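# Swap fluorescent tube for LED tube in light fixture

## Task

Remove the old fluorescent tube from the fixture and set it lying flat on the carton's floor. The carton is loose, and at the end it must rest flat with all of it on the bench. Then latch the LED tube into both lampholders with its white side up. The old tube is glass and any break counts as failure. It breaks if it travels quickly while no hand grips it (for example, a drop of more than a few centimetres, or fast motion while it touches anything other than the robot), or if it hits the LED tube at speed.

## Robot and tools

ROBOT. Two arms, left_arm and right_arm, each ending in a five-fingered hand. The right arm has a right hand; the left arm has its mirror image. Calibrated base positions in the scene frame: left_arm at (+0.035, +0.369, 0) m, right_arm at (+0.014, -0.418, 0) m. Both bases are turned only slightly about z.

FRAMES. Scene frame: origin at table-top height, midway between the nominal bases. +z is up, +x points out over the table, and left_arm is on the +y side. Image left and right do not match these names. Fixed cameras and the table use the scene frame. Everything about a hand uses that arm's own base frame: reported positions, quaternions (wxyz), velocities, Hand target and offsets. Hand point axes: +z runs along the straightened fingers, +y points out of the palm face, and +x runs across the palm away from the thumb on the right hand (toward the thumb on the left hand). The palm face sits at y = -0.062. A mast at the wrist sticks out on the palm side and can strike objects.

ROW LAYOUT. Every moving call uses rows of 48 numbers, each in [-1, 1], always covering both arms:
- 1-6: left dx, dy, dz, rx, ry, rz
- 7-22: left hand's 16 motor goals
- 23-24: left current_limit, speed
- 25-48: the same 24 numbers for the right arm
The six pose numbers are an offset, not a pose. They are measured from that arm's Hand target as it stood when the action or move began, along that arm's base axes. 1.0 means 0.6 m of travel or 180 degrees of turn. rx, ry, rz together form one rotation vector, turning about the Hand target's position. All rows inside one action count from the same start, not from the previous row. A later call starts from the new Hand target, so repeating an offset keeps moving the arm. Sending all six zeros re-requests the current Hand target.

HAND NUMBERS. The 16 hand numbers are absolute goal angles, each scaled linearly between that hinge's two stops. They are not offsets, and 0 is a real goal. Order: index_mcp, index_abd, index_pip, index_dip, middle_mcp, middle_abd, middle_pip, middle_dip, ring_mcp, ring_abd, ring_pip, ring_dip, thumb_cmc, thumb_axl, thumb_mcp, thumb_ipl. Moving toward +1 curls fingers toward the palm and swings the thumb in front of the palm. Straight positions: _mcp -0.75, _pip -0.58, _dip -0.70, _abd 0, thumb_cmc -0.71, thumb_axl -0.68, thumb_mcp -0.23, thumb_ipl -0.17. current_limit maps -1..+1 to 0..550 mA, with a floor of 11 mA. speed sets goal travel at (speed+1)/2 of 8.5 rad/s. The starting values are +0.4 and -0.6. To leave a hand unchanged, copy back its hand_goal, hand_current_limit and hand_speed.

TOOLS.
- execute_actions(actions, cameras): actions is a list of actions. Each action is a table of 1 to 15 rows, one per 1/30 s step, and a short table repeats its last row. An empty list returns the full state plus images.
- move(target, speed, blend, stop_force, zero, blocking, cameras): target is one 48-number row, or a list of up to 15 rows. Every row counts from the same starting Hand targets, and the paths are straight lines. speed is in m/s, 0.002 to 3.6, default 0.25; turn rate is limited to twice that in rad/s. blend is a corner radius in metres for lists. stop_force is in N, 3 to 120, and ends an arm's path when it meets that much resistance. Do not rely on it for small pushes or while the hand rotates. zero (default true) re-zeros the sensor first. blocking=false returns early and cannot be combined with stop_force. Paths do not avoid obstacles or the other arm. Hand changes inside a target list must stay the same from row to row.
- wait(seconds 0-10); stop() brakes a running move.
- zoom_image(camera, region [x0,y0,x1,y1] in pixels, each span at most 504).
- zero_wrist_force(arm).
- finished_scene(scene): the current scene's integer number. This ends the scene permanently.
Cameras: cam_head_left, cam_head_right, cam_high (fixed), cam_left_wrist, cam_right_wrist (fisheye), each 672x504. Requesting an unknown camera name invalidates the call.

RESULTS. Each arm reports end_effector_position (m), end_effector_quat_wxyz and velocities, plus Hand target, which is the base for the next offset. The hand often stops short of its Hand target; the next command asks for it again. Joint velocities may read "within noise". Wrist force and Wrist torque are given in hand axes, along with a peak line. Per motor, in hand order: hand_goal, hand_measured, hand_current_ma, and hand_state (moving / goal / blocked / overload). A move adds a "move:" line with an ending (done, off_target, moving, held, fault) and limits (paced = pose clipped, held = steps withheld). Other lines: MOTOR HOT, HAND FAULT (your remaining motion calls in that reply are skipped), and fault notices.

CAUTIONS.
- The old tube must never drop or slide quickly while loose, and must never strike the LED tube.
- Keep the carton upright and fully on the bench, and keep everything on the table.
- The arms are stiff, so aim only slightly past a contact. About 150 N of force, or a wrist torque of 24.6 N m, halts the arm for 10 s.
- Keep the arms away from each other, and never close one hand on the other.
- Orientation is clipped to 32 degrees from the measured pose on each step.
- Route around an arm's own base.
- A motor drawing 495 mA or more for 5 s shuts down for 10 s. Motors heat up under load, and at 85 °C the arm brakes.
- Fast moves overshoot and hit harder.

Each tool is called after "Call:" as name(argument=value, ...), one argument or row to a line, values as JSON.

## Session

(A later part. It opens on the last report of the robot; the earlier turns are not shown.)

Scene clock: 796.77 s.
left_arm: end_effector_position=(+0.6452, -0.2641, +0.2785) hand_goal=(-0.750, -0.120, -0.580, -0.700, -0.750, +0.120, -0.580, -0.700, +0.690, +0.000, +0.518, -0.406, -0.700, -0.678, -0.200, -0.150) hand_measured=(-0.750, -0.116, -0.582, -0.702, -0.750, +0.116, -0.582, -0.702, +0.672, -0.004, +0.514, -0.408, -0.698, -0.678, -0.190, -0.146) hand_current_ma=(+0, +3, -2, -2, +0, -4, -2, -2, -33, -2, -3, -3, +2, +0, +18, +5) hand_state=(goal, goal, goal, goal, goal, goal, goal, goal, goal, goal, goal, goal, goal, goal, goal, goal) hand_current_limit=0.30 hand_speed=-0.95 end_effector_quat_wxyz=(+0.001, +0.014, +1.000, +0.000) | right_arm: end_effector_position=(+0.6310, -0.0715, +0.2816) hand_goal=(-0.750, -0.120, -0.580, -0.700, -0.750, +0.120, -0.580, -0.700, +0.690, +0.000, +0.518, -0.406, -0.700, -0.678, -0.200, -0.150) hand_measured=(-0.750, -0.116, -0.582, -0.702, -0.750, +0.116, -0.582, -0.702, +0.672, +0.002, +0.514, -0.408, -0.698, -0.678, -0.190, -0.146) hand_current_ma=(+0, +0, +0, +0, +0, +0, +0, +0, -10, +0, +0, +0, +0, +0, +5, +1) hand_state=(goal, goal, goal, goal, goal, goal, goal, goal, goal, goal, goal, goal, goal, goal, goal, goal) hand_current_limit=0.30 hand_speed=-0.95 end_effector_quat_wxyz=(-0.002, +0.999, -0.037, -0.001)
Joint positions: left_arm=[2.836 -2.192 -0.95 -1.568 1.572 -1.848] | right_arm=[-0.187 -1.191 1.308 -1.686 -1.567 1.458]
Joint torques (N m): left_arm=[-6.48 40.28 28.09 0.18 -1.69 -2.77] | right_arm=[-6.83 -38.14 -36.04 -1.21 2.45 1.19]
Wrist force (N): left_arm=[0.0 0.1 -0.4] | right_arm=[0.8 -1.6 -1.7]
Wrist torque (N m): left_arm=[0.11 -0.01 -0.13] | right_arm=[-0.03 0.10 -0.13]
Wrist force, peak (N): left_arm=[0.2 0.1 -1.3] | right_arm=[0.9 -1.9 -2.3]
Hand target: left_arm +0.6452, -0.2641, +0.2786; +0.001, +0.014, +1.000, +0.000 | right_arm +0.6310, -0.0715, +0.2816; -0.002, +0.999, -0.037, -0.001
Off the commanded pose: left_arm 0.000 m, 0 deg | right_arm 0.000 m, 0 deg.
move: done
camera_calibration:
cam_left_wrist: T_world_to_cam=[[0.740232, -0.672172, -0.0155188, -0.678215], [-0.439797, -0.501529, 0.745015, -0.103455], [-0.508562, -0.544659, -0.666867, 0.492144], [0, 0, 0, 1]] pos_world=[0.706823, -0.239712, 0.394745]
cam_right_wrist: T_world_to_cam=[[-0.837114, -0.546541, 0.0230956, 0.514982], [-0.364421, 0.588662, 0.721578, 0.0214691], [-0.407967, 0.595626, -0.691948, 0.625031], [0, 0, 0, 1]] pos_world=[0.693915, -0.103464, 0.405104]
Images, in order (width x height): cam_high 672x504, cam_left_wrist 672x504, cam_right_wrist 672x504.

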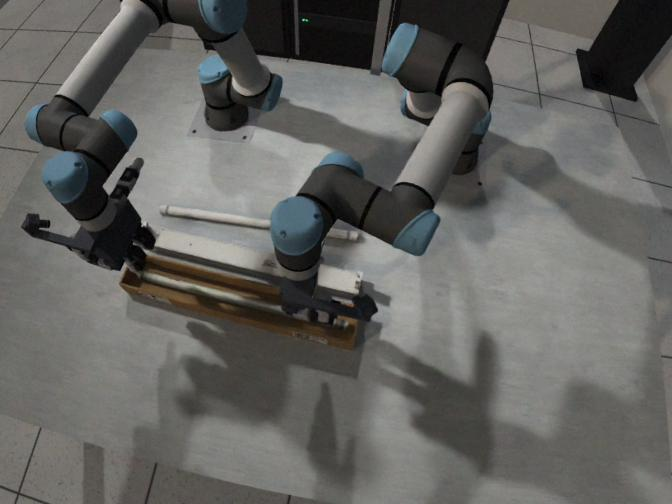

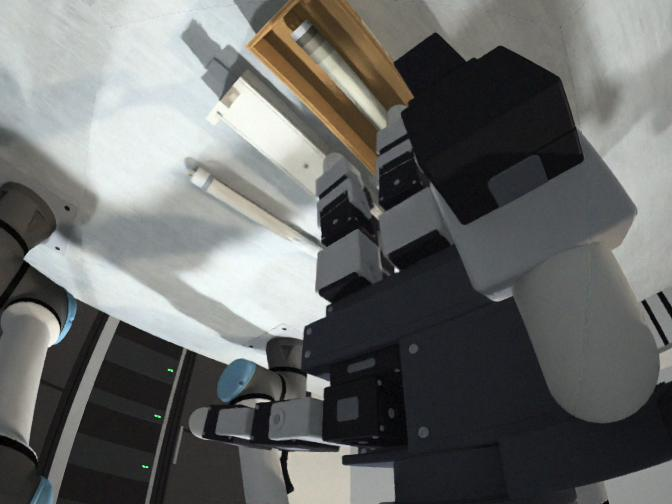

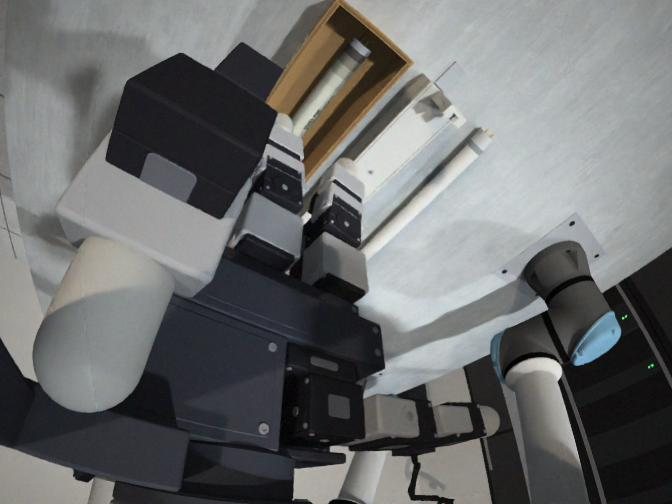

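Call:
move(
  target=[
    [0,0,0.0857,0,0,0,-0.75,-0.12,-0.58,-0.70,-0.75,0.12,-0.58,-0.70,0.69,0,0.518,-0.406,-0.7,-0.678,-0.2,-0.15,0.4,-0.6,0,0,0.0807,0,0,0,-0.75,-0.12,-0.58,-0.70,-0.75,0.12,-0.58,-0.70,0.69,0,0.518,-0.406,-0.7,-0.678,-0.2,-0.15,0.4,-0.6],
    [-0.4087,-0.3098,0.0857,0,0,0,-0.75,-0.12,-0.58,-0.70,-0.75,0.12,-0.58,-0.70,0.69,0,0.518,-0.406,-0.7,-0.678,-0.2,-0.15,0.4,-0.6,-0.3017,-0.2142,0.0807,0,0,0,-0.75,-0.12,-0.58,-0.70,-0.75,0.12,-0.58,-0.70,0.69,0,0.518,-0.406,-0.7,-0.678,-0.2,-0.15,0.4,-0.6],
  ],
  speed=0.2,
  blend=[0.03,0],
)

Call:
move(
  target=[0,0,0,0,0,0,-1,0,-1,-1,-1,0,-1,-1,-1,0,-1,-1,0.7,-0.678,0.1,0.1,0.7,-0.5,0,0,0,0,0,0,-0.75,-0.12,-0.58,-0.70,-0.75,0.12,-0.58,-0.70,0.69,0,0.518,-0.406,-0.7,-0.678,-0.2,-0.15,0.4,-0.6],
  cameras=["cam_high","cam_head_left"],
)

Call:
zoom_image(
  camera="cam_high",
  region=[100, 180, 240, 320],
)

Call:
zoom_image(
  camera="cam_high",
  region=[260, 220, 400, 360],
)

Scene clock: 987.73 s.
left_arm: end_effector_position=(+0.4001, -0.4499, +0.3301) hand_goal=(-0.750, -0.120, -0.580, -0.700, -0.750, +0.120, -0.580, -0.700, +0.690, +0.000, +0.518, -0.406, -0.700, -0.678, -0.200, -0.150) hand_measured=(-0.750, -0.116, -0.582, -0.702, -0.750, +0.116, -0.582, -0.702, +0.672, -0.004, +0.514, -0.408, -0.698, -0.678, -0.190, -0.146) hand_current_ma=(+0, +3, -2, -2, +0, -3, -2, -2, -33, -2, -3, -3, +2, +0, +18, +5) hand_state=(goal, goal, goal, goal, goal, goal, goal, goal, goal, goal, goal, goal, goal, goal, goal, goal) hand_current_limit=0.40 hand_speed=-0.60 end_effector_quat_wxyz=(+0.001, +0.014, +1.000, +0.000) | right_arm: end_effector_position=(+0.4501, -0.2000, +0.3300) hand_goal=(-0.750, -0.120, -0.580, -0.700, -0.750, +0.120, -0.580, -0.700, +0.690, +0.000, +0.518, -0.406, -0.700, -0.678, -0.200, -0.150) hand_measured=(-0.750, -0.116, -0.582, -0.702, -0.750, +0.116, -0.582, -0.702, +0.672, +0.002, +0.514, -0.408, -0.698, -0.678, -0.190, -0.146) hand_current_ma=(+0, +0, +0, +0, +0, +0, +0, +0, -10, +0, +0, +0, +0, +0, +5, +1) hand_state=(goal, goal, goal, goal, goal, goal, goal, goal, goal, goal, goal, goal, goal, goal, goal, goal) hand_current_limit=0.40 hand_speed=-0.60 end_effector_quat_wxyz=(-0.002, +0.999, -0.037, -0.001)
Joint positions: left_arm=[2.433 -1.996 -1.12 -1.594 1.572 -2.251] | right_arm=[-0.514 -1.608 1.677 -1.637 -1.568 1.13]
Joint torques (N m): left_arm=[-12.27 33.04 28.67 4.95 1.79 -2.63] | right_arm=[-7.94 -29.6 -16.73 -3.6 2.58 -1.24]
Wrist force (N): left_arm=[0.1 -0.1 -0.4] | right_arm=[1.3 -1.1 -1.0]
Wrist torque (N m): left_arm=[0.06 -0.03 0.02] | right_arm=[-0.02 0.04 0.16]
Wrist force, peak (N): left_arm=[1.1 -0.9 -0.6] | right_arm=[1.2 -1.8 -2.2]
Hand target: left_arm +0.4000, -0.4500, +0.3300; +0.001, +0.014, +1.000, +0.000 | right_arm +0.4500, -0.2000, +0.3300; -0.002, +0.999, -0.037, -0.001
Off the commanded pose: left_arm 0.000 m, 0 deg | right_arm 0.000 m, 0 deg.
move: done; blend cut to 0.0257 m at target 1

Scene clock: 989.03 s.
left_arm: end_effector_position=(+0.4000, -0.4500, +0.3300) hand_goal=(-1.000, +0.000, -1.000, -1.000, -1.000, +0.000, -1.000, -1.000, -1.000, +0.000, -1.000, -1.000, +0.700, -0.678, +0.100, +0.100) hand_measured=(-0.990, -0.002, -0.992, -0.996, -0.990, +0.004, -0.992, -0.996, -0.988, -0.004, -0.994, -0.998, +0.698, -0.678, +0.102, +0.098) hand_current_ma=(+16, -2, +9, +3, +15, +2, +9, +3, +20, -2, +8, +2, -2, +0, +1, -1) hand_state=(goal, goal, goal, goal, goal, goal, goal, goal, goal, goal, goal, goal, goal, goal, goal, goal) hand_current_limit=0.70 hand_speed=-0.50 end_effector_quat_wxyz=(+0.001, +0.014, +1.000, +0.000) | right_arm: end_effector_position=(+0.4500, -0.2000, +0.3300) hand_goal=(-0.750, -0.120, -0.580, -0.700, -0.750, +0.120, -0.580, -0.700, +0.690, +0.000, +0.518, -0.406, -0.700, -0.678, -0.200, -0.150) hand_measured=(-0.750, -0.116, -0.582, -0.702, -0.750, +0.116, -0.582, -0.702, +0.672, +0.002, +0.514, -0.408, -0.698, -0.678, -0.190, -0.146) hand_current_ma=(+0, +0, +0, +0, +0, +0, +0, +0, -10, +0, +0, +0, +0, +0, +5, +1) hand_state=(goal, goal, goal, goal, goal, goal, goal, goal, goal, goal, goal, goal, goal, goal, goal, goal) hand_current_limit=0.40 hand_speed=-0.60 end_effector_quat_wxyz=(-0.002, +0.999, -0.037, -0.001)
Joint positions: left_arm=[2.433 -1.997 -1.12 -1.594 1.573 -2.251] | right_arm=[-0.515 -1.608 1.677 -1.637 -1.568 1.13]
Joint torques (N m): left_arm=[-12.81 33.79 28.67 3.06 1.16 -2.86] | right_arm=[-8.6 -29.45 -16.39 -3.6 2.64 -1.41]
Wrist force (N): left_arm=[0.0 0.1 -0.5] | right_arm=[1.1 -1.2 -1.0]
Wrist torque (N m): left_arm=[0.02 0.04 0.00] | right_arm=[-0.04 0.07 0.14]
Wrist force, peak (N): left_arm=[0.1 -0.5 -0.5] | right_arm=[1.2 -1.3 -1.1]
Hand target: left_arm +0.4000, -0.4500, +0.3300; +0.001, +0.014, +1.000, +0.000 | right_arm +0.4500, -0.2000, +0.3300; -0.002, +0.999, -0.037, -0.001
Off the commanded pose: left_arm 0.000 m, 0 deg | right_arm 0.000 m, 0 deg.
move: done
Images, in order (width x height): cam_head_left 672x504, cam_high 672x504.

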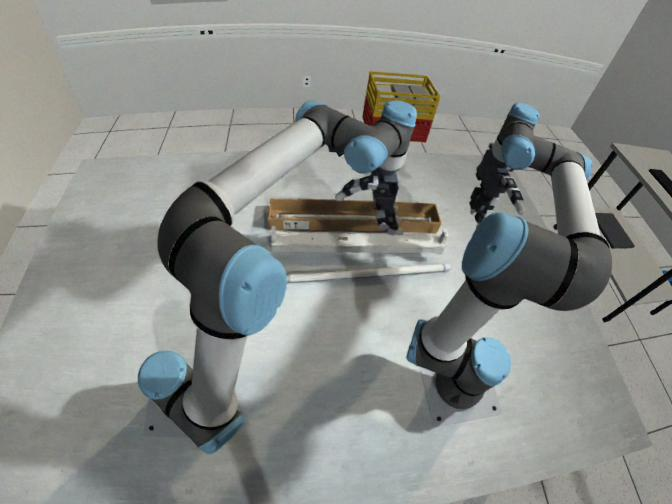

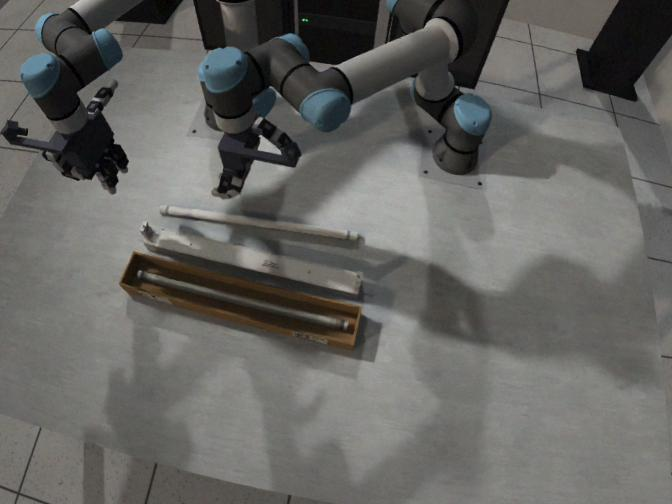

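Scaled by 3.600.

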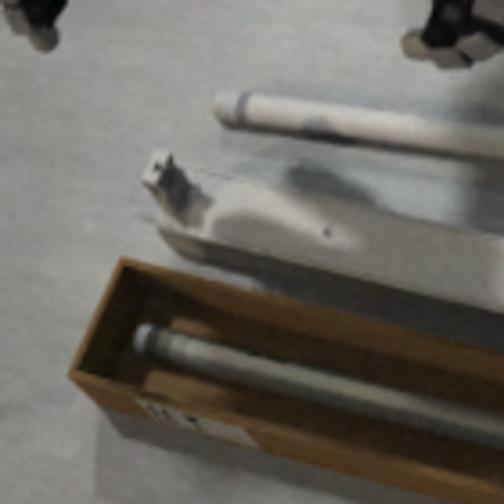

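Scaled by 3.600.

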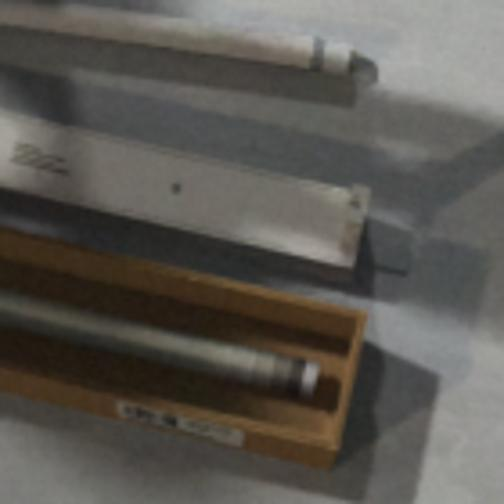

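Call:
move(
  target=[
    [-0.16,-0.13,0,-0.04815,-0.04895,0.25945,-1,0,-1,-1,-1,0,-1,-1,-1,0,-1,-1,0.7,-0.678,0.1,0.1,0.7,-0.5,0,0,0,0,0,0,-0.75,-0.12,-0.58,-0.70,-0.75,0.12,-0.58,-0.70,0.69,0,0.518,-0.406,-0.7,-0.678,-0.2,-0.15,0.4,-0.6],
    [-0.3127,-0.2543,-0.05,-0.0963,-0.0979,0.5189,-1,0,-1,-1,-1,0,-1,-1,-1,0,-1,-1,0.7,-0.678,0.1,0.1,0.7,-0.5,0,0,0,0,0,0,-0.75,-0.12,-0.58,-0.70,-0.75,0.12,-0.58,-0.70,0.69,0,0.518,-0.406,-0.7,-0.678,-0.2,-0.15,0.4,-0.6],
  ],
  blend=0.03,
  speed=0.25,
  cameras=["cam_high","cam_left_wrist"],
)

Scene clock: 1063.53 s.
left_arm: end_effector_position=(+0.2124, -0.6025, +0.3000) hand_goal=(-1.000, +0.000, -1.000, -1.000, -1.000, +0.000, -1.000, -1.000, -1.000, +0.000, -1.000, -1.000, +0.700, -0.678, +0.100, +0.100) hand_measured=(-0.990, -0.002, -0.992, -0.996, -0.990, +0.002, -0.992, -0.996, -0.988, -0.004, -0.994, -0.998, +0.698, -0.678, +0.102, +0.098) hand_current_ma=(+16, -2, +9, +3, +15, +2, +9, +3, +20, -2, +8, +2, -2, +0, +1, -1) hand_state=(goal, goal, goal, goal, goal, goal, goal, goal, goal, goal, goal, goal, goal, goal, goal, goal) hand_current_limit=0.70 hand_speed=-0.50 end_effector_quat_wxyz=(-0.139, +0.712, -0.675, +0.131) end_effector_velocity=(+0.000, -0.001, +0.000) end_effector_angular_velocity=(-0.002, -0.001, +0.004) | right_arm: end_effector_position=(+0.4500, -0.2000, +0.3300) hand_goal=(-0.750, -0.120, -0.580, -0.700, -0.750, +0.120, -0.580, -0.700, +0.690, +0.000, +0.518, -0.406, -0.700, -0.678, -0.200, -0.150) hand_measured=(-0.750, -0.116, -0.582, -0.702, -0.750, +0.116, -0.582, -0.702, +0.672, +0.002, +0.514, -0.408, -0.698, -0.678, -0.190, -0.146) hand_current_ma=(+0, +0, +0, +0, +0, +0, +0, +0, -10, +0, +0, +0, +0, +0, +5, +1) hand_state=(goal, goal, goal, goal, goal, goal, goal, goal, goal, goal, goal, goal, goal, goal, goal, goal) hand_current_limit=0.40 hand_speed=-0.60 end_effector_quat_wxyz=(-0.002, +0.999, -0.037, -0.001)
Joint positions: left_arm=[2.127 -1.841 -1.419 -1.261 1.906 -4.177] | right_arm=[-0.515 -1.608 1.677 -1.637 -1.568 1.13]
Joint velocities: left_arm=[-0.001 0 0 0.001 0.001 -0.005] | right_arm=[within noise]
Joint torques (N m): left_arm=[-13.1 26.97 24.44 0.48 2.53 -2.58] | right_arm=[-8.24 -29.93 -16.08 -3.6 2.63 -1.22]
Wrist force (N): left_arm=[0.1 -0.1 -0.7] | right_arm=[1.2 -1.2 -1.2]
Wrist torque (N m): left_arm=[0.03 0.06 -0.04] | right_arm=[-0.02 0.06 0.15]
Wrist force, peak (N): left_arm=[-0.1 0.6 -0.8] | right_arm=[1.2 -1.4 -1.3]
Hand target: left_arm +0.2124, -0.6026, +0.3000; -0.139, +0.712, -0.675, +0.131 | right_arm +0.4500, -0.2000, +0.3300; -0.002, +0.999, -0.037, -0.001
Off the commanded pose: left_arm 0.000 m, 0 deg | right_arm 0.000 m, 0 deg.
move: done
camera_calibration:
cam_left_wrist: T_world_to_cam=[[0.568207, 0.790558, 0.228382, 0.259691], [0.219133, -0.412885, 0.884029, -0.607756], [0.793172, -0.452265, -0.407842, -0.196459], [0, 0, 0, 1]] pos_world=[0.141447, -0.545086, 0.397841]
Images, in order (width x height): cam_high 672x504, cam_left_wrist 672x504.

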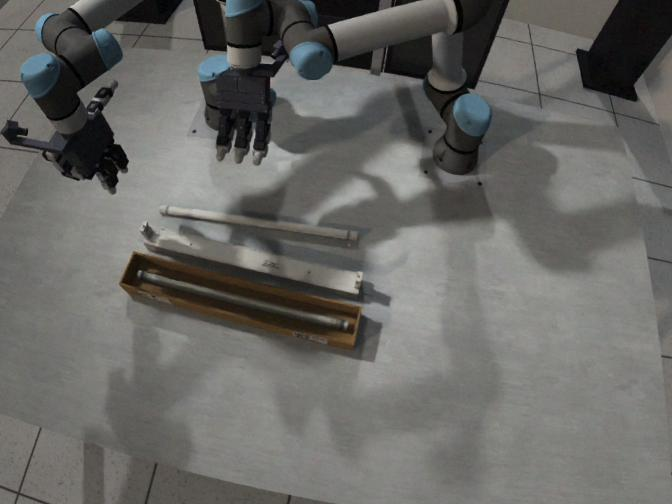

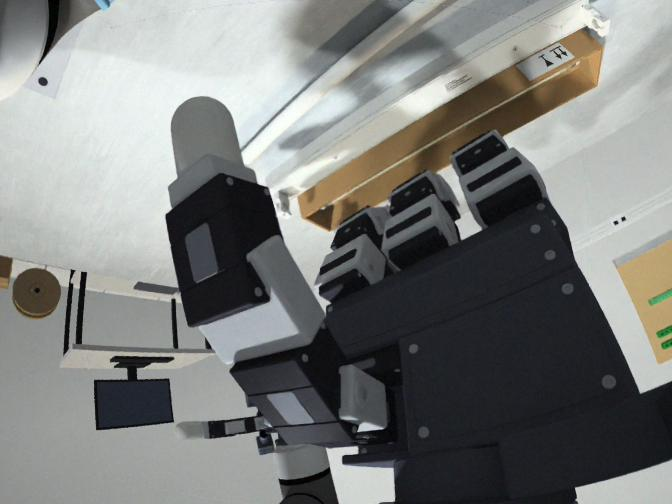

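Call:
move(
  target=[0,0,-0.2292,0,0,0,-1,0,-1,-1,-1,0,-1,-1,-1,0,-1,-1,0.7,-0.678,0.1,0.1,0.7,-0.5,0,0,0,0,0,0,-0.75,-0.12,-0.58,-0.70,-0.75,0.12,-0.58,-0.70,0.69,0,0.518,-0.406,-0.7,-0.678,-0.2,-0.15,0.4,-0.6],
  speed=0.15,
  cameras=["cam_high","cam_left_wrist"],
)

Call:
zoom_image(
  camera="cam_left_wrist",
  region=[390, 40, 470, 110],
)

Scene clock: 1075.37 s.
left_arm: end_effector_position=(+0.2123, -0.6026, +0.1626) hand_goal=(-1.000, +0.000, -1.000, -1.000, -1.000, +0.000, -1.000, -1.000, -1.000, +0.000, -1.000, -1.000, +0.700, -0.678, +0.100, +0.100) hand_measured=(-0.990, -0.002, -0.992, -0.996, -0.990, +0.002, -0.992, -0.996, -0.988, -0.004, -0.994, -0.998, +0.698, -0.678, +0.102, +0.098) hand_current_ma=(+16, -2, +9, +3, +15, +2, +9, +3, +20, -2, +8, +2, -2, +0, +1, -1) hand_state=(goal, goal, goal, goal, goal, goal, goal, goal, goal, goal, goal, goal, goal, goal, goal, goal) hand_current_limit=0.70 hand_speed=-0.50 end_effector_quat_wxyz=(-0.139, +0.712, -0.675, +0.131) | right_arm: end_effector_position=(+0.4500, -0.2000, +0.3300) hand_goal=(-0.750, -0.120, -0.580, -0.700, -0.750, +0.120, -0.580, -0.700, +0.690, +0.000, +0.518, -0.406, -0.700, -0.678, -0.200, -0.150) hand_measured=(-0.750, -0.116, -0.582, -0.702, -0.750, +0.116, -0.582, -0.702, +0.672, +0.002, +0.514, -0.408, -0.698, -0.678, -0.190, -0.146) hand_current_ma=(+0, +0, +0, +0, +0, +0, +0, +0, -10, +0, +0, +0, +0, +0, +5, +1) hand_state=(goal, goal, goal, goal, goal, goal, goal, goal, goal, goal, goal, goal, goal, goal, goal, goal) hand_current_limit=0.40 hand_speed=-0.60 end_effector_quat_wxyz=(-0.002, +0.999, -0.037, -0.001)
Joint positions: left_arm=[2.127 -1.932 -1.663 -0.926 1.906 -4.177] | right_arm=[-0.515 -1.608 1.677 -1.637 -1.568 1.13]
Joint torques (N m): left_arm=[8.09 28.9 14.34 5.31 -1.39 2.87] | right_arm=[-8.34 -29.97 -15.98 -3.59 2.55 -1.33]
Wrist force (N): left_arm=[0.1 0.0 -0.4] | right_arm=[1.1 -1.2 -1.1]
Wrist torque (N m): left_arm=[0.01 0.06 -0.06] | right_arm=[-0.03 0.07 0.15]
Wrist force, peak (N): left_arm=[-0.1 -0.5 -1.6] | right_arm=[1.3 -1.4 -1.1]
Hand target: left_arm +0.2124, -0.6026, +0.1625; -0.139, +0.712, -0.675, +0.131 | right_arm +0.4500, -0.2000, +0.3300; -0.002, +0.999, -0.037, -0.001
Off the commanded pose: left_arm 0.000 m, 0 deg | right_arm 0.000 m, 0 deg.
move: done
camera_calibration:
cam_left_wrist: T_world_to_cam=[[0.568019, 0.790665, 0.22848, 0.291265], [0.219111, -0.412874, 0.884039, -0.486304], [0.793313, -0.452089, -0.407763, -0.252406], [0, 0, 0, 1]] pos_world=[0.141348, -0.545185, 0.260441]
Images, in order (width x height): cam_high 672x504, cam_left_wrist 672x504.

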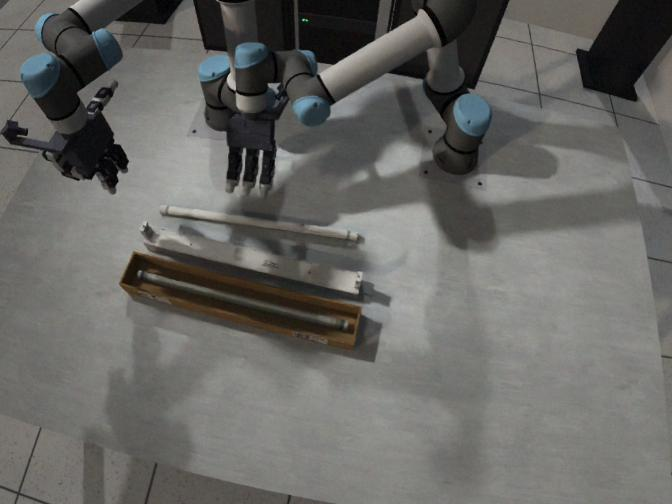

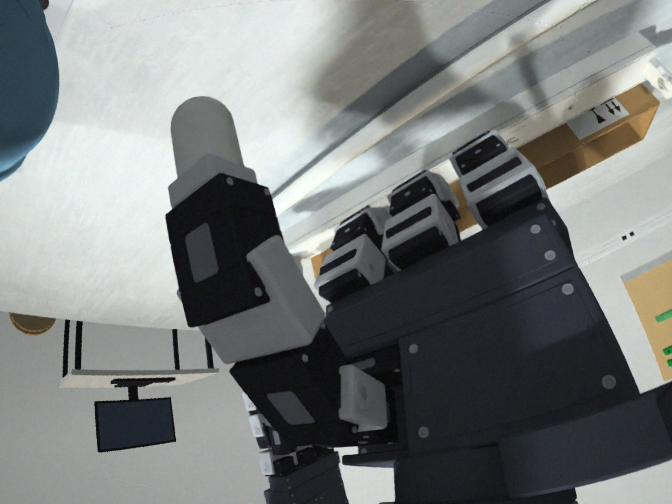

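Scaled by 6.300 from the camera's 672x504 image, which has a finer 960x720 frame.

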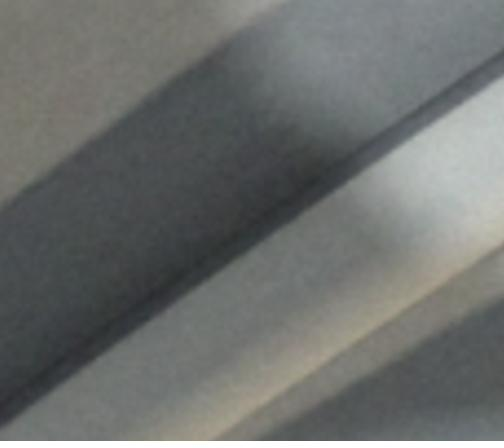

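Call:
zoom_image(
  camera="cam_left_wrist",
  region=[290, 0, 490, 150],
)

Call:
zoom_image(
  camera="cam_high",
  region=[140, 180, 370, 300],
)

Scaled by 2.520 from the camera's 672x504 image, which has a finer 960x720 frame.

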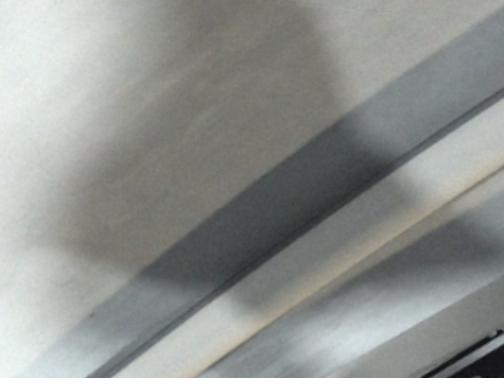

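Scaled by 2.191.

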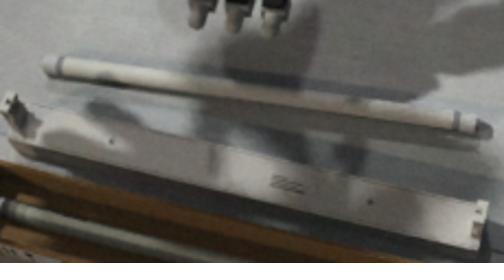

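Call:
move(
  target=[
    [0.0437,0.0023,0,0,0,0,-1,0,-1,-1,-1,0,-1,-1,-1,0,-1,-1,0.7,-0.678,0.1,0.1,0.7,-0.5,0,0,0,0,0,0,-0.75,-0.12,-0.58,-0.70,-0.75,0.12,-0.58,-0.70,0.69,0,0.518,-0.406,-0.7,-0.678,-0.2,-0.15,0.4,-0.6],
    [0.0437,0.0023,-0.15,0,0,0,-1,0,-1,-1,-1,0,-1,-1,-1,0,-1,-1,0.7,-0.678,0.1,0.1,0.7,-0.5,0,0,0,0,0,0,-0.75,-0.12,-0.58,-0.70,-0.75,0.12,-0.58,-0.70,0.69,0,0.518,-0.406,-0.7,-0.678,-0.2,-0.15,0.4,-0.6],
  ],
  speed=0.1,
  blend=0.02,
  cameras=["cam_high","cam_left_wrist","cam_head_left"],
)

Call:
zoom_image(
  camera="cam_high",
  region=[140, 160, 370, 300],
)

Call:
zoom_image(
  camera="cam_left_wrist",
  region=[290, 0, 490, 150],
)

Scene clock: 1158.60 s.
left_arm: end_effector_position=(+0.2386, -0.6012, +0.0726) hand_goal=(-1.000, +0.000, -1.000, -1.000, -1.000, +0.000, -1.000, -1.000, -1.000, +0.000, -1.000, -1.000, +0.700, -0.678, +0.100, +0.100) hand_measured=(-0.990, -0.002, -0.992, -0.996, -0.990, +0.002, -0.992, -0.996, -0.988, -0.004, -0.994, -0.998, +0.698, -0.678, +0.102, +0.098) hand_current_ma=(+16, -2, +9, +3, +15, +2, +9, +3, +20, -2, +8, +2, -2, +0, +1, -1) hand_state=(goal, goal, goal, goal, goal, goal, goal, goal, goal, goal, goal, goal, goal, goal, goal, goal) hand_current_limit=0.70 hand_speed=-0.50 end_effector_quat_wxyz=(-0.139, +0.712, -0.675, +0.131) | right_arm: end_effector_position=(+0.4500, -0.2000, +0.3300) hand_goal=(-0.750, -0.120, -0.580, -0.700, -0.750, +0.120, -0.580, -0.700, +0.690, +0.000, +0.518, -0.406, -0.700, -0.678, -0.200, -0.150) hand_measured=(-0.750, -0.116, -0.582, -0.702, -0.750, +0.116, -0.582, -0.702, +0.672, +0.002, +0.514, -0.408, -0.698, -0.678, -0.190, -0.146) hand_current_ma=(+0, +0, +0, +0, +0, +0, +0, +0, -10, +0, +0, +0, +0, +0, +5, +1) hand_state=(goal, goal, goal, goal, goal, goal, goal, goal, goal, goal, goal, goal, goal, goal, goal, goal) hand_current_limit=0.40 hand_speed=-0.60 end_effector_quat_wxyz=(-0.002, +0.999, -0.037, -0.001)
Joint positions: left_arm=[2.165 -2.063 -1.737 -0.708 1.898 -4.138] | right_arm=[-0.515 -1.608 1.677 -1.637 -1.568 1.13]
Joint torques (N m): left_arm=[6.93 32.34 13.17 5.46 -1.35 2.92] | right_arm=[-7.34 -29.76 -15.96 -3.64 2.6 -1.37]
Wrist force (N): left_arm=[-0.3 -0.2 -0.6] | right_arm=[1.3 -1.0 -1.3]
Wrist torque (N m): left_arm=[0.00 0.10 -0.19] | right_arm=[0.01 0.05 0.16]
Wrist force, peak (N): left_arm=[-0.2 -0.9 -0.7] | right_arm=[1.1 -1.2 -1.5]
Hand target: left_arm +0.2386, -0.6012, +0.0725; -0.139, +0.712, -0.675, +0.131 | right_arm +0.4500, -0.2000, +0.3300; -0.002, +0.999, -0.037, -0.001
Off the commanded pose: left_arm 0.000 m, 0 deg | right_arm 0.000 m, 0 deg.
move: done; blend cut to 0.0131 m at target 1
camera_calibration:
cam_left_wrist: T_world_to_cam=[[0.56796, 0.790715, 0.228453, 0.295824], [0.219126, -0.412818, 0.884062, -0.411901], [0.79335, -0.452052, -0.407731, -0.309328], [0, 0, 0, 1]] pos_world=[0.167648, -0.543785, 0.170441]
Images, in order (width x height): cam_head_left 672x504, cam_high 672x504, cam_left_wrist 672x504.

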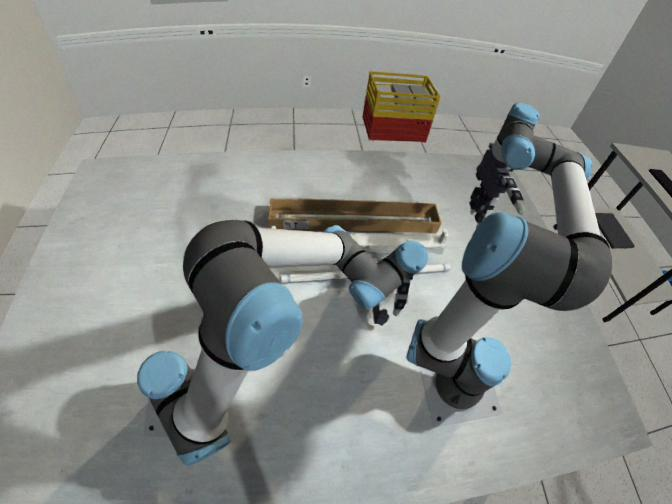

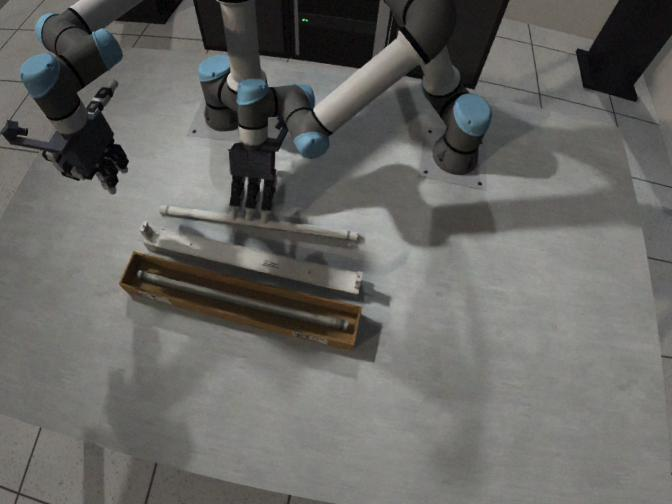

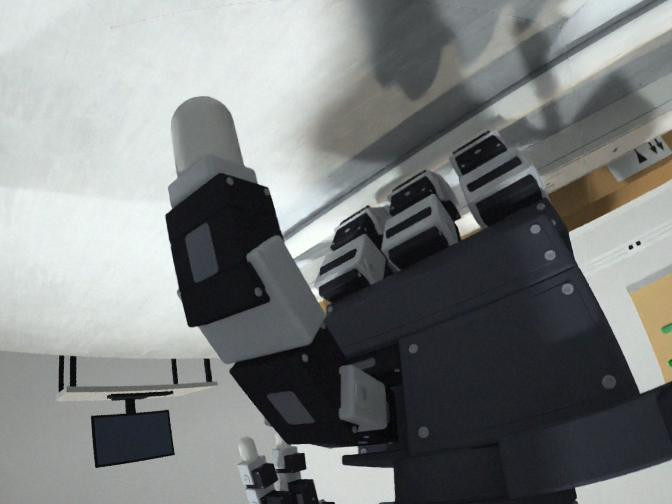

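Scaled by 2.191.

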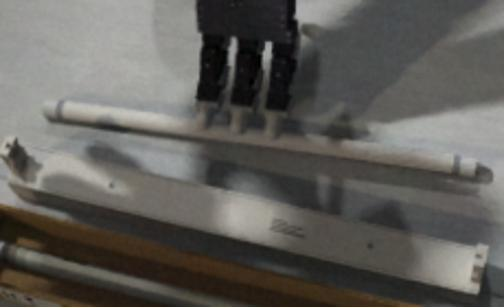

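Scaled by 2.520 from the camera's 672x504 image, which has a finer 960x720 frame.

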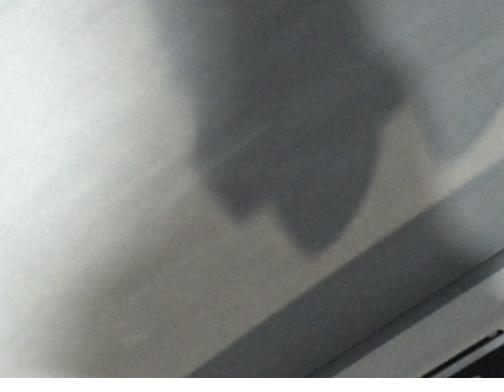

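Call:
move(
  target=[-0.0031,0.0583,0,0,0,0,-1,0,-1,-1,-1,0,-1,-1,-1,0,-1,-1,0.7,-0.678,0.1,0.1,0.7,-0.5,0,0,0,0,0,0,-0.75,-0.12,-0.58,-0.70,-0.75,0.12,-0.58,-0.70,0.69,0,0.518,-0.406,-0.7,-0.678,-0.2,-0.15,0.4,-0.6],
  speed=0.1,
)

Call:
zero_wrist_force(
  arm="left_arm",
)

Call:
move(
  target=[0,0,-0.055,0,0,0,-1,0,-1,-1,-1,0,-1,-1,-1,0,-1,-1,0.7,-0.678,0.1,0.1,0.7,-0.5,0,0,0,0,0,0,-0.75,-0.12,-0.58,-0.70,-0.75,0.12,-0.58,-0.70,0.69,0,0.518,-0.406,-0.7,-0.678,-0.2,-0.15,0.4,-0.6],
  speed=0.01,
  stop_force=5,
  cameras=["cam_high","cam_left_wrist"],
)

Call:
zoom_image(
  camera="cam_high",
  region=[140, 160, 370, 300],
)

Scene clock: 1180.80 s.
left_arm: end_effector_position=(+0.2368, -0.5663, +0.0725) hand_goal=(-1.000, +0.000, -1.000, -1.000, -1.000, +0.000, -1.000, -1.000, -1.000, +0.000, -1.000, -1.000, +0.700, -0.678, +0.100, +0.100) hand_measured=(-0.990, -0.002, -0.992, -0.996, -0.990, +0.002, -0.992, -0.996, -0.988, -0.004, -0.994, -0.998, +0.698, -0.678, +0.102, +0.098) hand_current_ma=(+16, -2, +9, +3, +15, +2, +9, +3, +20, -2, +8, +2, -2, +0, +1, -1) hand_state=(goal, goal, goal, goal, goal, goal, goal, goal, goal, goal, goal, goal, goal, goal, goal, goal) hand_current_limit=0.70 hand_speed=-0.50 end_effector_quat_wxyz=(-0.139, +0.712, -0.675, +0.131) | right_arm: end_effector_position=(+0.4500, -0.2000, +0.3300) hand_goal=(-0.750, -0.120, -0.580, -0.700, -0.750, +0.120, -0.580, -0.700, +0.690, +0.000, +0.518, -0.406, -0.700, -0.678, -0.200, -0.150) hand_measured=(-0.750, -0.116, -0.582, -0.702, -0.750, +0.116, -0.582, -0.702, +0.672, +0.002, +0.514, -0.408, -0.698, -0.678, -0.190, -0.146) hand_current_ma=(+0, +0, +0, +0, +0, +0, +0, +0, -10, +0, +0, +0, +0, +0, +5, +1) hand_state=(goal, goal, goal, goal, goal, goal, goal, goal, goal, goal, goal, goal, goal, goal, goal, goal) hand_current_limit=0.40 hand_speed=-0.60 end_effector_quat_wxyz=(-0.002, +0.999, -0.037, -0.001)
Joint positions: left_arm=[2.196 -2.002 -1.84 -0.656 1.892 -4.106] | right_arm=[-0.515 -1.608 1.677 -1.637 -1.568 1.13]
Joint torques (N m): left_arm=[11.59 45.39 11.63 6.02 -1.44 2.77] | right_arm=[-7.18 -29.15 -16.2 -3.71 2.31 -1.36]
Wrist force (N): left_arm=[0.0 -0.3 -0.3] | right_arm=[1.0 -1.1 -0.9]
Wrist torque (N m): left_arm=[-0.03 0.08 -0.17] | right_arm=[-0.03 0.07 0.14]
Wrist force, peak (N): left_arm=[0.4 -0.7 -0.6] | right_arm=[1.2 -1.5 -1.2]
Hand target: left_arm +0.2368, -0.5662, +0.0725; -0.139, +0.712, -0.675, +0.131 | right_arm +0.4500, -0.2000, +0.3300; -0.002, +0.999, -0.037, -0.001
Off the commanded pose: left_arm 0.000 m, 0 deg | right_arm 0.000 m, 0 deg.
move: done

Wrist force sensor zeroed.

Scene clock: 1184.63 s.
left_arm: end_effector_position=(+0.2368, -0.5662, +0.0466) hand_goal=(-1.000, +0.000, -1.000, -1.000, -1.000, +0.000, -1.000, -1.000, -1.000, +0.000, -1.000, -1.000, +0.700, -0.678, +0.100, +0.100) hand_measured=(-1.000, -0.002, -1.000, -1.000, -1.000, +0.004, -1.000, -1.000, -1.000, -0.002, -1.000, -1.000, +0.698, -0.678, +0.102, +0.098) hand_current_ma=(+0, -1, +0, +0, +0, +2, +0, +0, +0, -1, +0, +0, -2, +0, +1, -1) hand_state=(goal, goal, goal, goal, goal, goal, goal, goal, goal, goal, goal, goal, goal, goal, goal, goal) hand_current_limit=0.70 hand_speed=-0.50 end_effector_quat_wxyz=(-0.139, +0.712, -0.675, +0.131) | right_arm: end_effector_position=(+0.4500, -0.2000, +0.3300) hand_goal=(-0.750, -0.120, -0.580, -0.700, -0.750, +0.120, -0.580, -0.700, +0.690, +0.000, +0.518, -0.406, -0.700, -0.678, -0.200, -0.150) hand_measured=(-0.750, -0.116, -0.582, -0.702, -0.750, +0.116, -0.582, -0.702, +0.672, +0.002, +0.514, -0.408, -0.698, -0.678, -0.190, -0.146) hand_current_ma=(+0, +0, +0, +0, +0, +0, +0, +0, -10, +0, +0, +0, +0, +0, +5, +1) hand_state=(goal, goal, goal, goal, goal, goal, goal, goal, goal, goal, goal, goal, goal, goal, goal, goal) hand_current_limit=0.40 hand_speed=-0.60 end_effector_quat_wxyz=(-0.002, +0.999, -0.037, -0.001)
Joint positions: left_arm=[2.196 -2.044 -1.86 -0.594 1.892 -4.106] | right_arm=[-0.515 -1.608 1.677 -1.637 -1.568 1.13]
Joint torques (N m): left_arm=[9.8 42.88 20.97 -0.65 -1.39 2.85] | right_arm=[-6.78 -29.7 -15.97 -3.5 2.33 -1.23]
Wrist force (N, zeroed by zero_wrist_force on left_arm): left_arm=[-0.2 -2.8 -5.0] | right_arm=[0.9 -1.2 -0.9]
Wrist torque (N m, zeroed by zero_wrist_force on left_arm): left_arm=[0.77 -0.01 0.02] | right_arm=[-0.05 0.09 0.14]
Wrist force, peak (N, zeroed by zero_wrist_force on left_arm): left_arm=[-0.8 -4.6 -8.2] | right_arm=[1.4 -1.1 -1.3]
Hand target: left_arm +0.2368, -0.5662, +0.0466; -0.139, +0.712, -0.675, +0.131 (not the last commanded pose) | right_arm +0.4500, -0.2000, +0.3300; -0.002, +0.999, -0.037, -0.001
Off the commanded pose: left_arm 0.007 m, 0 deg | right_arm 0.000 m, 0 deg.
move: contact (left_arm)
camera_calibration:
cam_left_wrist: T_world_to_cam=[[0.567956, 0.790724, 0.228435, 0.275176], [0.219138, -0.412802, 0.884066, -0.374045], [0.79335, -0.452052, -0.407731, -0.3026], [0, 0, 0, 1]] pos_world=[0.165748, -0.508785, 0.144441]
Images, in order (width x height): cam_high 672x504, cam_left_wrist 672x504.

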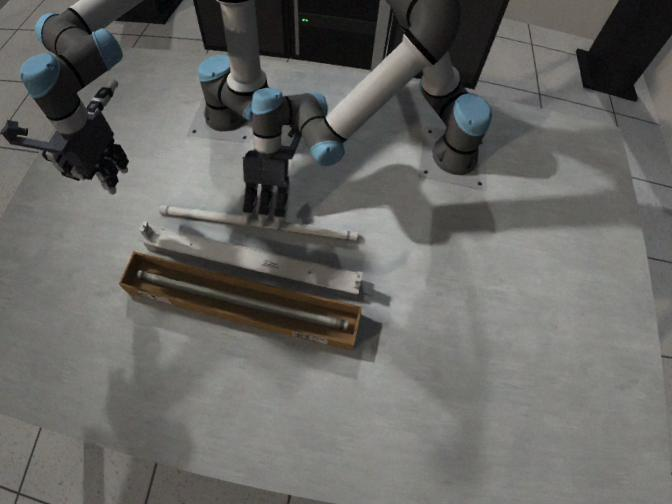

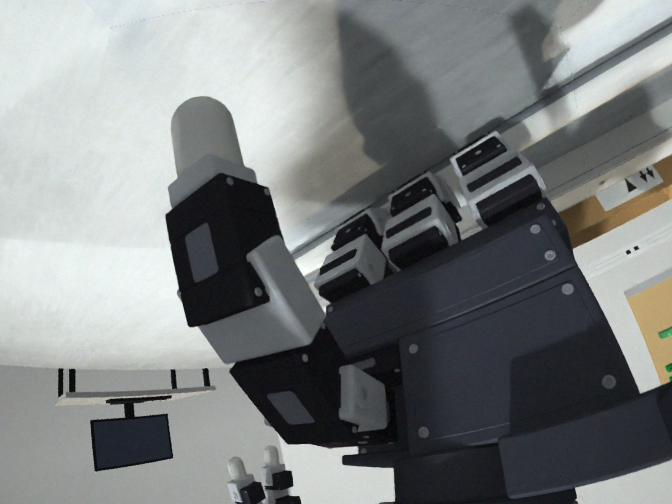

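Scaled by 2.191.

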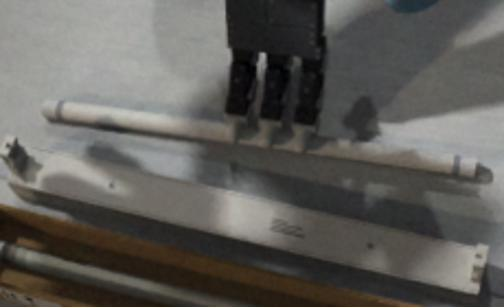

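Call:
move(
  target=[
    [0,0,-0.0008,0,0,0,-1,0,-1,-1,-1,0,-1,-1,-1,0,-1,-1,0.7,-0.678,0.1,0.1,0.7,-0.5,0,0,0,0,0,0,-0.75,-0.12,-0.58,-0.70,-0.75,0.12,-0.58,-0.70,0.69,0,0.518,-0.406,-0.7,-0.678,-0.2,-0.15,0.4,-0.6],
    [-0.0333,-0.0018,-0.0008,0,0,0,-1,0,-1,-1,-1,0,-1,-1,-1,0,-1,-1,0.7,-0.678,0.1,0.1,0.7,-0.5,0,0,0,0,0,0,-0.75,-0.12,-0.58,-0.70,-0.75,0.12,-0.58,-0.70,0.69,0,0.518,-0.406,-0.7,-0.678,-0.2,-0.15,0.4,-0.6],
  ],
  speed=0.02,
  cameras=["cam_high","cam_left_wrist"],
)

Call:
zoom_image(
  camera="cam_high",
  region=[140, 160, 370, 300],
)

Call:
zoom_image(
  camera="cam_left_wrist",
  region=[290, 0, 490, 150],
)

Scene clock: 1204.17 s.
left_arm: end_effector_position=(+0.2170, -0.5673, +0.0462) hand_goal=(-1.000, +0.000, -1.000, -1.000, -1.000, +0.000, -1.000, -1.000, -1.000, +0.000, -1.000, -1.000, +0.700, -0.678, +0.100, +0.100) hand_measured=(-1.000, -0.002, -1.000, -1.000, -1.000, +0.004, -1.000, -1.000, -1.000, -0.002, -1.000, -1.000, +0.698, -0.678, +0.102, +0.098) hand_current_ma=(+0, -1, +0, +0, +0, +3, +0, +0, +0, -1, +0, +0, -2, +0, +1, -1) hand_state=(goal, goal, goal, goal, goal, goal, goal, goal, goal, goal, goal, goal, goal, goal, goal, goal) hand_current_limit=0.70 hand_speed=-0.50 end_effector_quat_wxyz=(-0.139, +0.712, -0.675, +0.131) end_effector_velocity=(-0.003, +0.000, -0.001) end_effector_angular_velocity=(+0.001, +0.001, +0.001) | right_arm: end_effector_position=(+0.4500, -0.2000, +0.3300) hand_goal=(-0.750, -0.120, -0.580, -0.700, -0.750, +0.120, -0.580, -0.700, +0.690, +0.000, +0.518, -0.406, -0.700, -0.678, -0.200, -0.150) hand_measured=(-0.750, -0.116, -0.582, -0.702, -0.750, +0.116, -0.582, -0.702, +0.672, +0.002, +0.514, -0.408, -0.698, -0.678, -0.190, -0.146) hand_current_ma=(+0, +0, +0, +0, +0, +0, +0, +0, -10, +0, +0, +0, +0, +0, +5, +1) hand_state=(goal, goal, goal, goal, goal, goal, goal, goal, goal, goal, goal, goal, goal, goal, goal, goal) hand_current_limit=0.40 hand_speed=-0.60 end_effector_quat_wxyz=(-0.002, +0.999, -0.037, -0.001)
Joint positions: left_arm=[2.167 -2.031 -1.879 -0.597 1.898 -4.136] | right_arm=[-0.515 -1.608 1.677 -1.637 -1.568 1.13]
Joint velocities: left_arm=[-0.003 0.001 -0.003 -0.001 0 -0.005] | right_arm=[within noise]
Joint torques (N m): left_arm=[-11.43 38.24 6.68 -1.76 0.98 -2.76] | right_arm=[-7.7 -30.16 -16.67 -3.57 2.42 -1.3]
Wrist force (N, zeroed by zero_wrist_force on left_arm): left_arm=[0.2 -5.4 -9.8] | right_arm=[1.3 -1.1 -1.0]
Wrist torque (N m, zeroed by zero_wrist_force on left_arm): left_arm=[1.61 -0.15 0.24] | right_arm=[-0.03 0.04 0.16]
Wrist force, peak (N, zeroed by zero_wrist_force on left_arm): left_arm=[-0.2 -6.7 -11.3] | right_arm=[1.3 -1.2 -1.4]
Hand target: left_arm +0.2168, -0.5673, +0.0462; -0.139, +0.712, -0.675, +0.131 | right_arm +0.4500, -0.2000, +0.3300; -0.002, +0.999, -0.037, -0.001
Off the commanded pose: left_arm 0.000 m, 0 deg | right_arm 0.000 m, 0 deg.
move: done
camera_calibration:
cam_left_wrist: T_world_to_cam=[[0.567956, 0.790724, 0.228435, 0.287348], [0.219138, -0.412802, 0.884066, -0.36974], [0.79335, -0.452052, -0.407731, -0.287672], [0, 0, 0, 1]] pos_world=[0.146048, -0.509885, 0.143941]
Images, in order (width x height): cam_high 672x504, cam_left_wrist 672x504.

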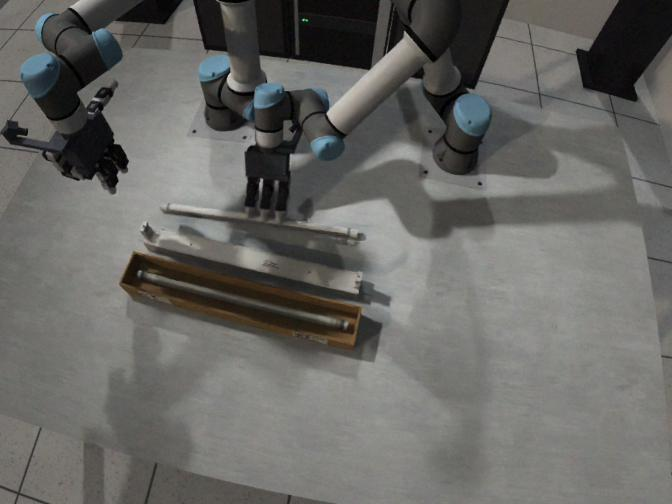

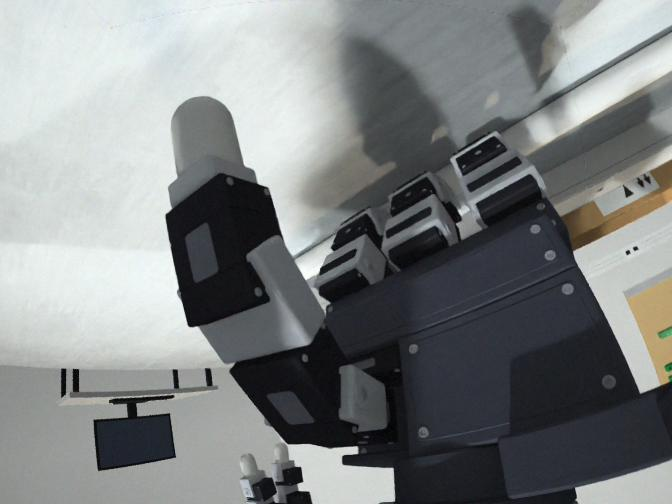

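Scaled by 2.191.

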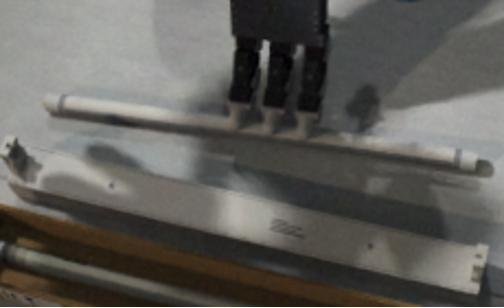

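Scaled by 2.520 from the camera's 672x504 image, which has a finer 960x720 frame.

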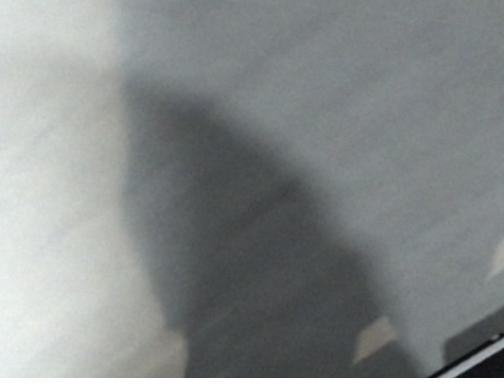

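Call:
move(
  target=[-0.0333,-0.0018,0,0,0,0,-1,0,-1,-1,-1,0,-1,-1,-1,0,-1,-1,0.7,-0.678,0.1,0.1,0.7,-0.5,0,0,0,0,0,0,-0.75,-0.12,-0.58,-0.70,-0.75,0.12,-0.58,-0.70,0.69,0,0.518,-0.406,-0.7,-0.678,-0.2,-0.15,0.4,-0.6],
  speed=0.02,
  cameras=["cam_high","cam_left_wrist"],
)

Call:
zoom_image(
  camera="cam_high",
  region=[140, 160, 370, 300],
)

Call:
zoom_image(
  camera="cam_high",
  region=[310, 200, 370, 250],
)

Call:
zoom_image(
  camera="cam_high",
  region=[130, 190, 200, 250],
)

Scene clock: 1217.27 s.
left_arm: end_effector_position=(+0.1970, -0.5684, +0.0461) hand_goal=(-1.000, +0.000, -1.000, -1.000, -1.000, +0.000, -1.000, -1.000, -1.000, +0.000, -1.000, -1.000, +0.700, -0.678, +0.100, +0.100) hand_measured=(-1.000, -0.002, -1.000, -1.000, -1.000, +0.002, -1.000, -1.000, -1.000, -0.002, -1.000, -1.000, +0.698, -0.678, +0.102, +0.098) hand_current_ma=(+0, -1, +0, +0, +0, +2, +0, +0, +0, -1, +0, +0, -2, +0, +1, -1) hand_state=(goal, goal, goal, goal, goal, goal, goal, goal, goal, goal, goal, goal, goal, goal, goal, goal) hand_current_limit=0.70 hand_speed=-0.50 end_effector_quat_wxyz=(-0.139, +0.712, -0.675, +0.131) | right_arm: end_effector_position=(+0.4500, -0.2000, +0.3300) hand_goal=(-0.750, -0.120, -0.580, -0.700, -0.750, +0.120, -0.580, -0.700, +0.690, +0.000, +0.518, -0.406, -0.700, -0.678, -0.200, -0.150) hand_measured=(-0.750, -0.116, -0.582, -0.702, -0.750, +0.116, -0.582, -0.702, +0.672, +0.002, +0.514, -0.408, -0.698, -0.678, -0.190, -0.146) hand_current_ma=(+0, +0, +0, +0, +0, +0, +0, +0, -10, +0, +0, +0, +0, +0, +5, +1) hand_state=(goal, goal, goal, goal, goal, goal, goal, goal, goal, goal, goal, goal, goal, goal, goal, goal) hand_current_limit=0.40 hand_speed=-0.60 end_effector_quat_wxyz=(-0.002, +0.999, -0.037, -0.001)
Joint positions: left_arm=[2.136 -2.018 -1.897 -0.602 1.904 -4.168] | right_arm=[-0.515 -1.608 1.677 -1.637 -1.568 1.13]
Joint torques (N m): left_arm=[-11.11 40.12 9.63 -0.78 1.75 -2.62] | right_arm=[-8.57 -30 -16.83 -3.6 2.21 -1.29]
Wrist force (N, zeroed by zero_wrist_force on left_arm): left_arm=[0.6 -2.4 -5.4] | right_arm=[0.9 -1.2 -1.1]
Wrist torque (N m, zeroed by zero_wrist_force on left_arm): left_arm=[0.88 -0.03 0.26] | right_arm=[-0.03 0.09 0.14]
Wrist force, peak (N, zeroed by zero_wrist_force on left_arm): left_arm=[0.3 -5.7 -9.9] | right_arm=[1.2 -1.3 -1.4]
Hand target: left_arm +0.1968, -0.5684, +0.0462; -0.139, +0.712, -0.675, +0.131 | right_arm +0.4500, -0.2000, +0.3300; -0.002, +0.999, -0.037, -0.001
Off the commanded pose: left_arm 0.000 m, 0 deg | right_arm 0.000 m, 0 deg.
move: done
camera_calibration:
cam_left_wrist: T_world_to_cam=[[0.567973, 0.790691, 0.228504, 0.299548], [0.219093, -0.412864, 0.884049, -0.365834], [0.79335, -0.452052, -0.40773, -0.272303], [0, 0, 0, 1]] pos_world=[0.126048, -0.510985, 0.143941]
Images, in order (width x height): cam_high 672x504, cam_left_wrist 672x504.

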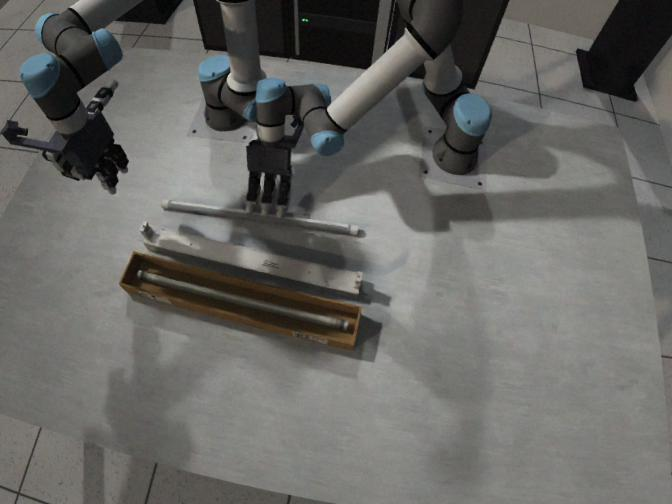

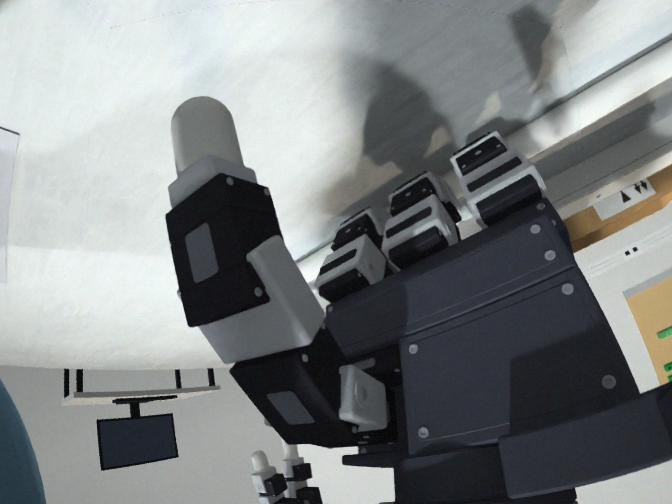

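Scaled by 2.191.

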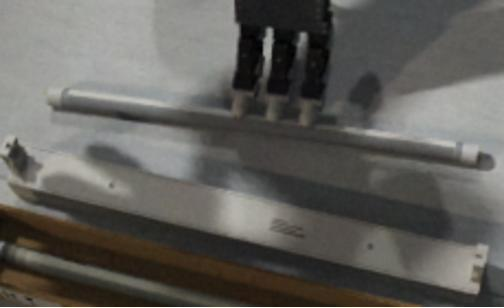

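Scaled by 8.400.

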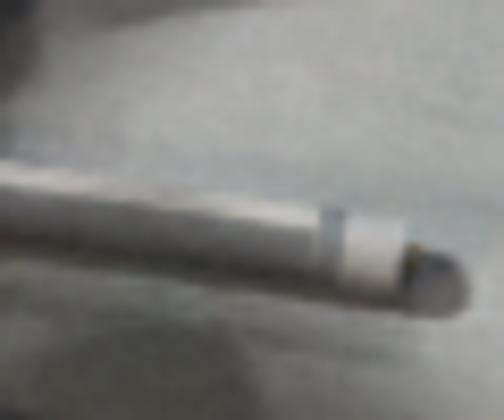

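Scaled by 7.200.

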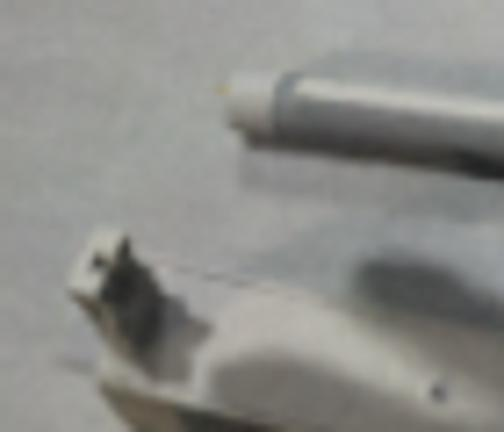

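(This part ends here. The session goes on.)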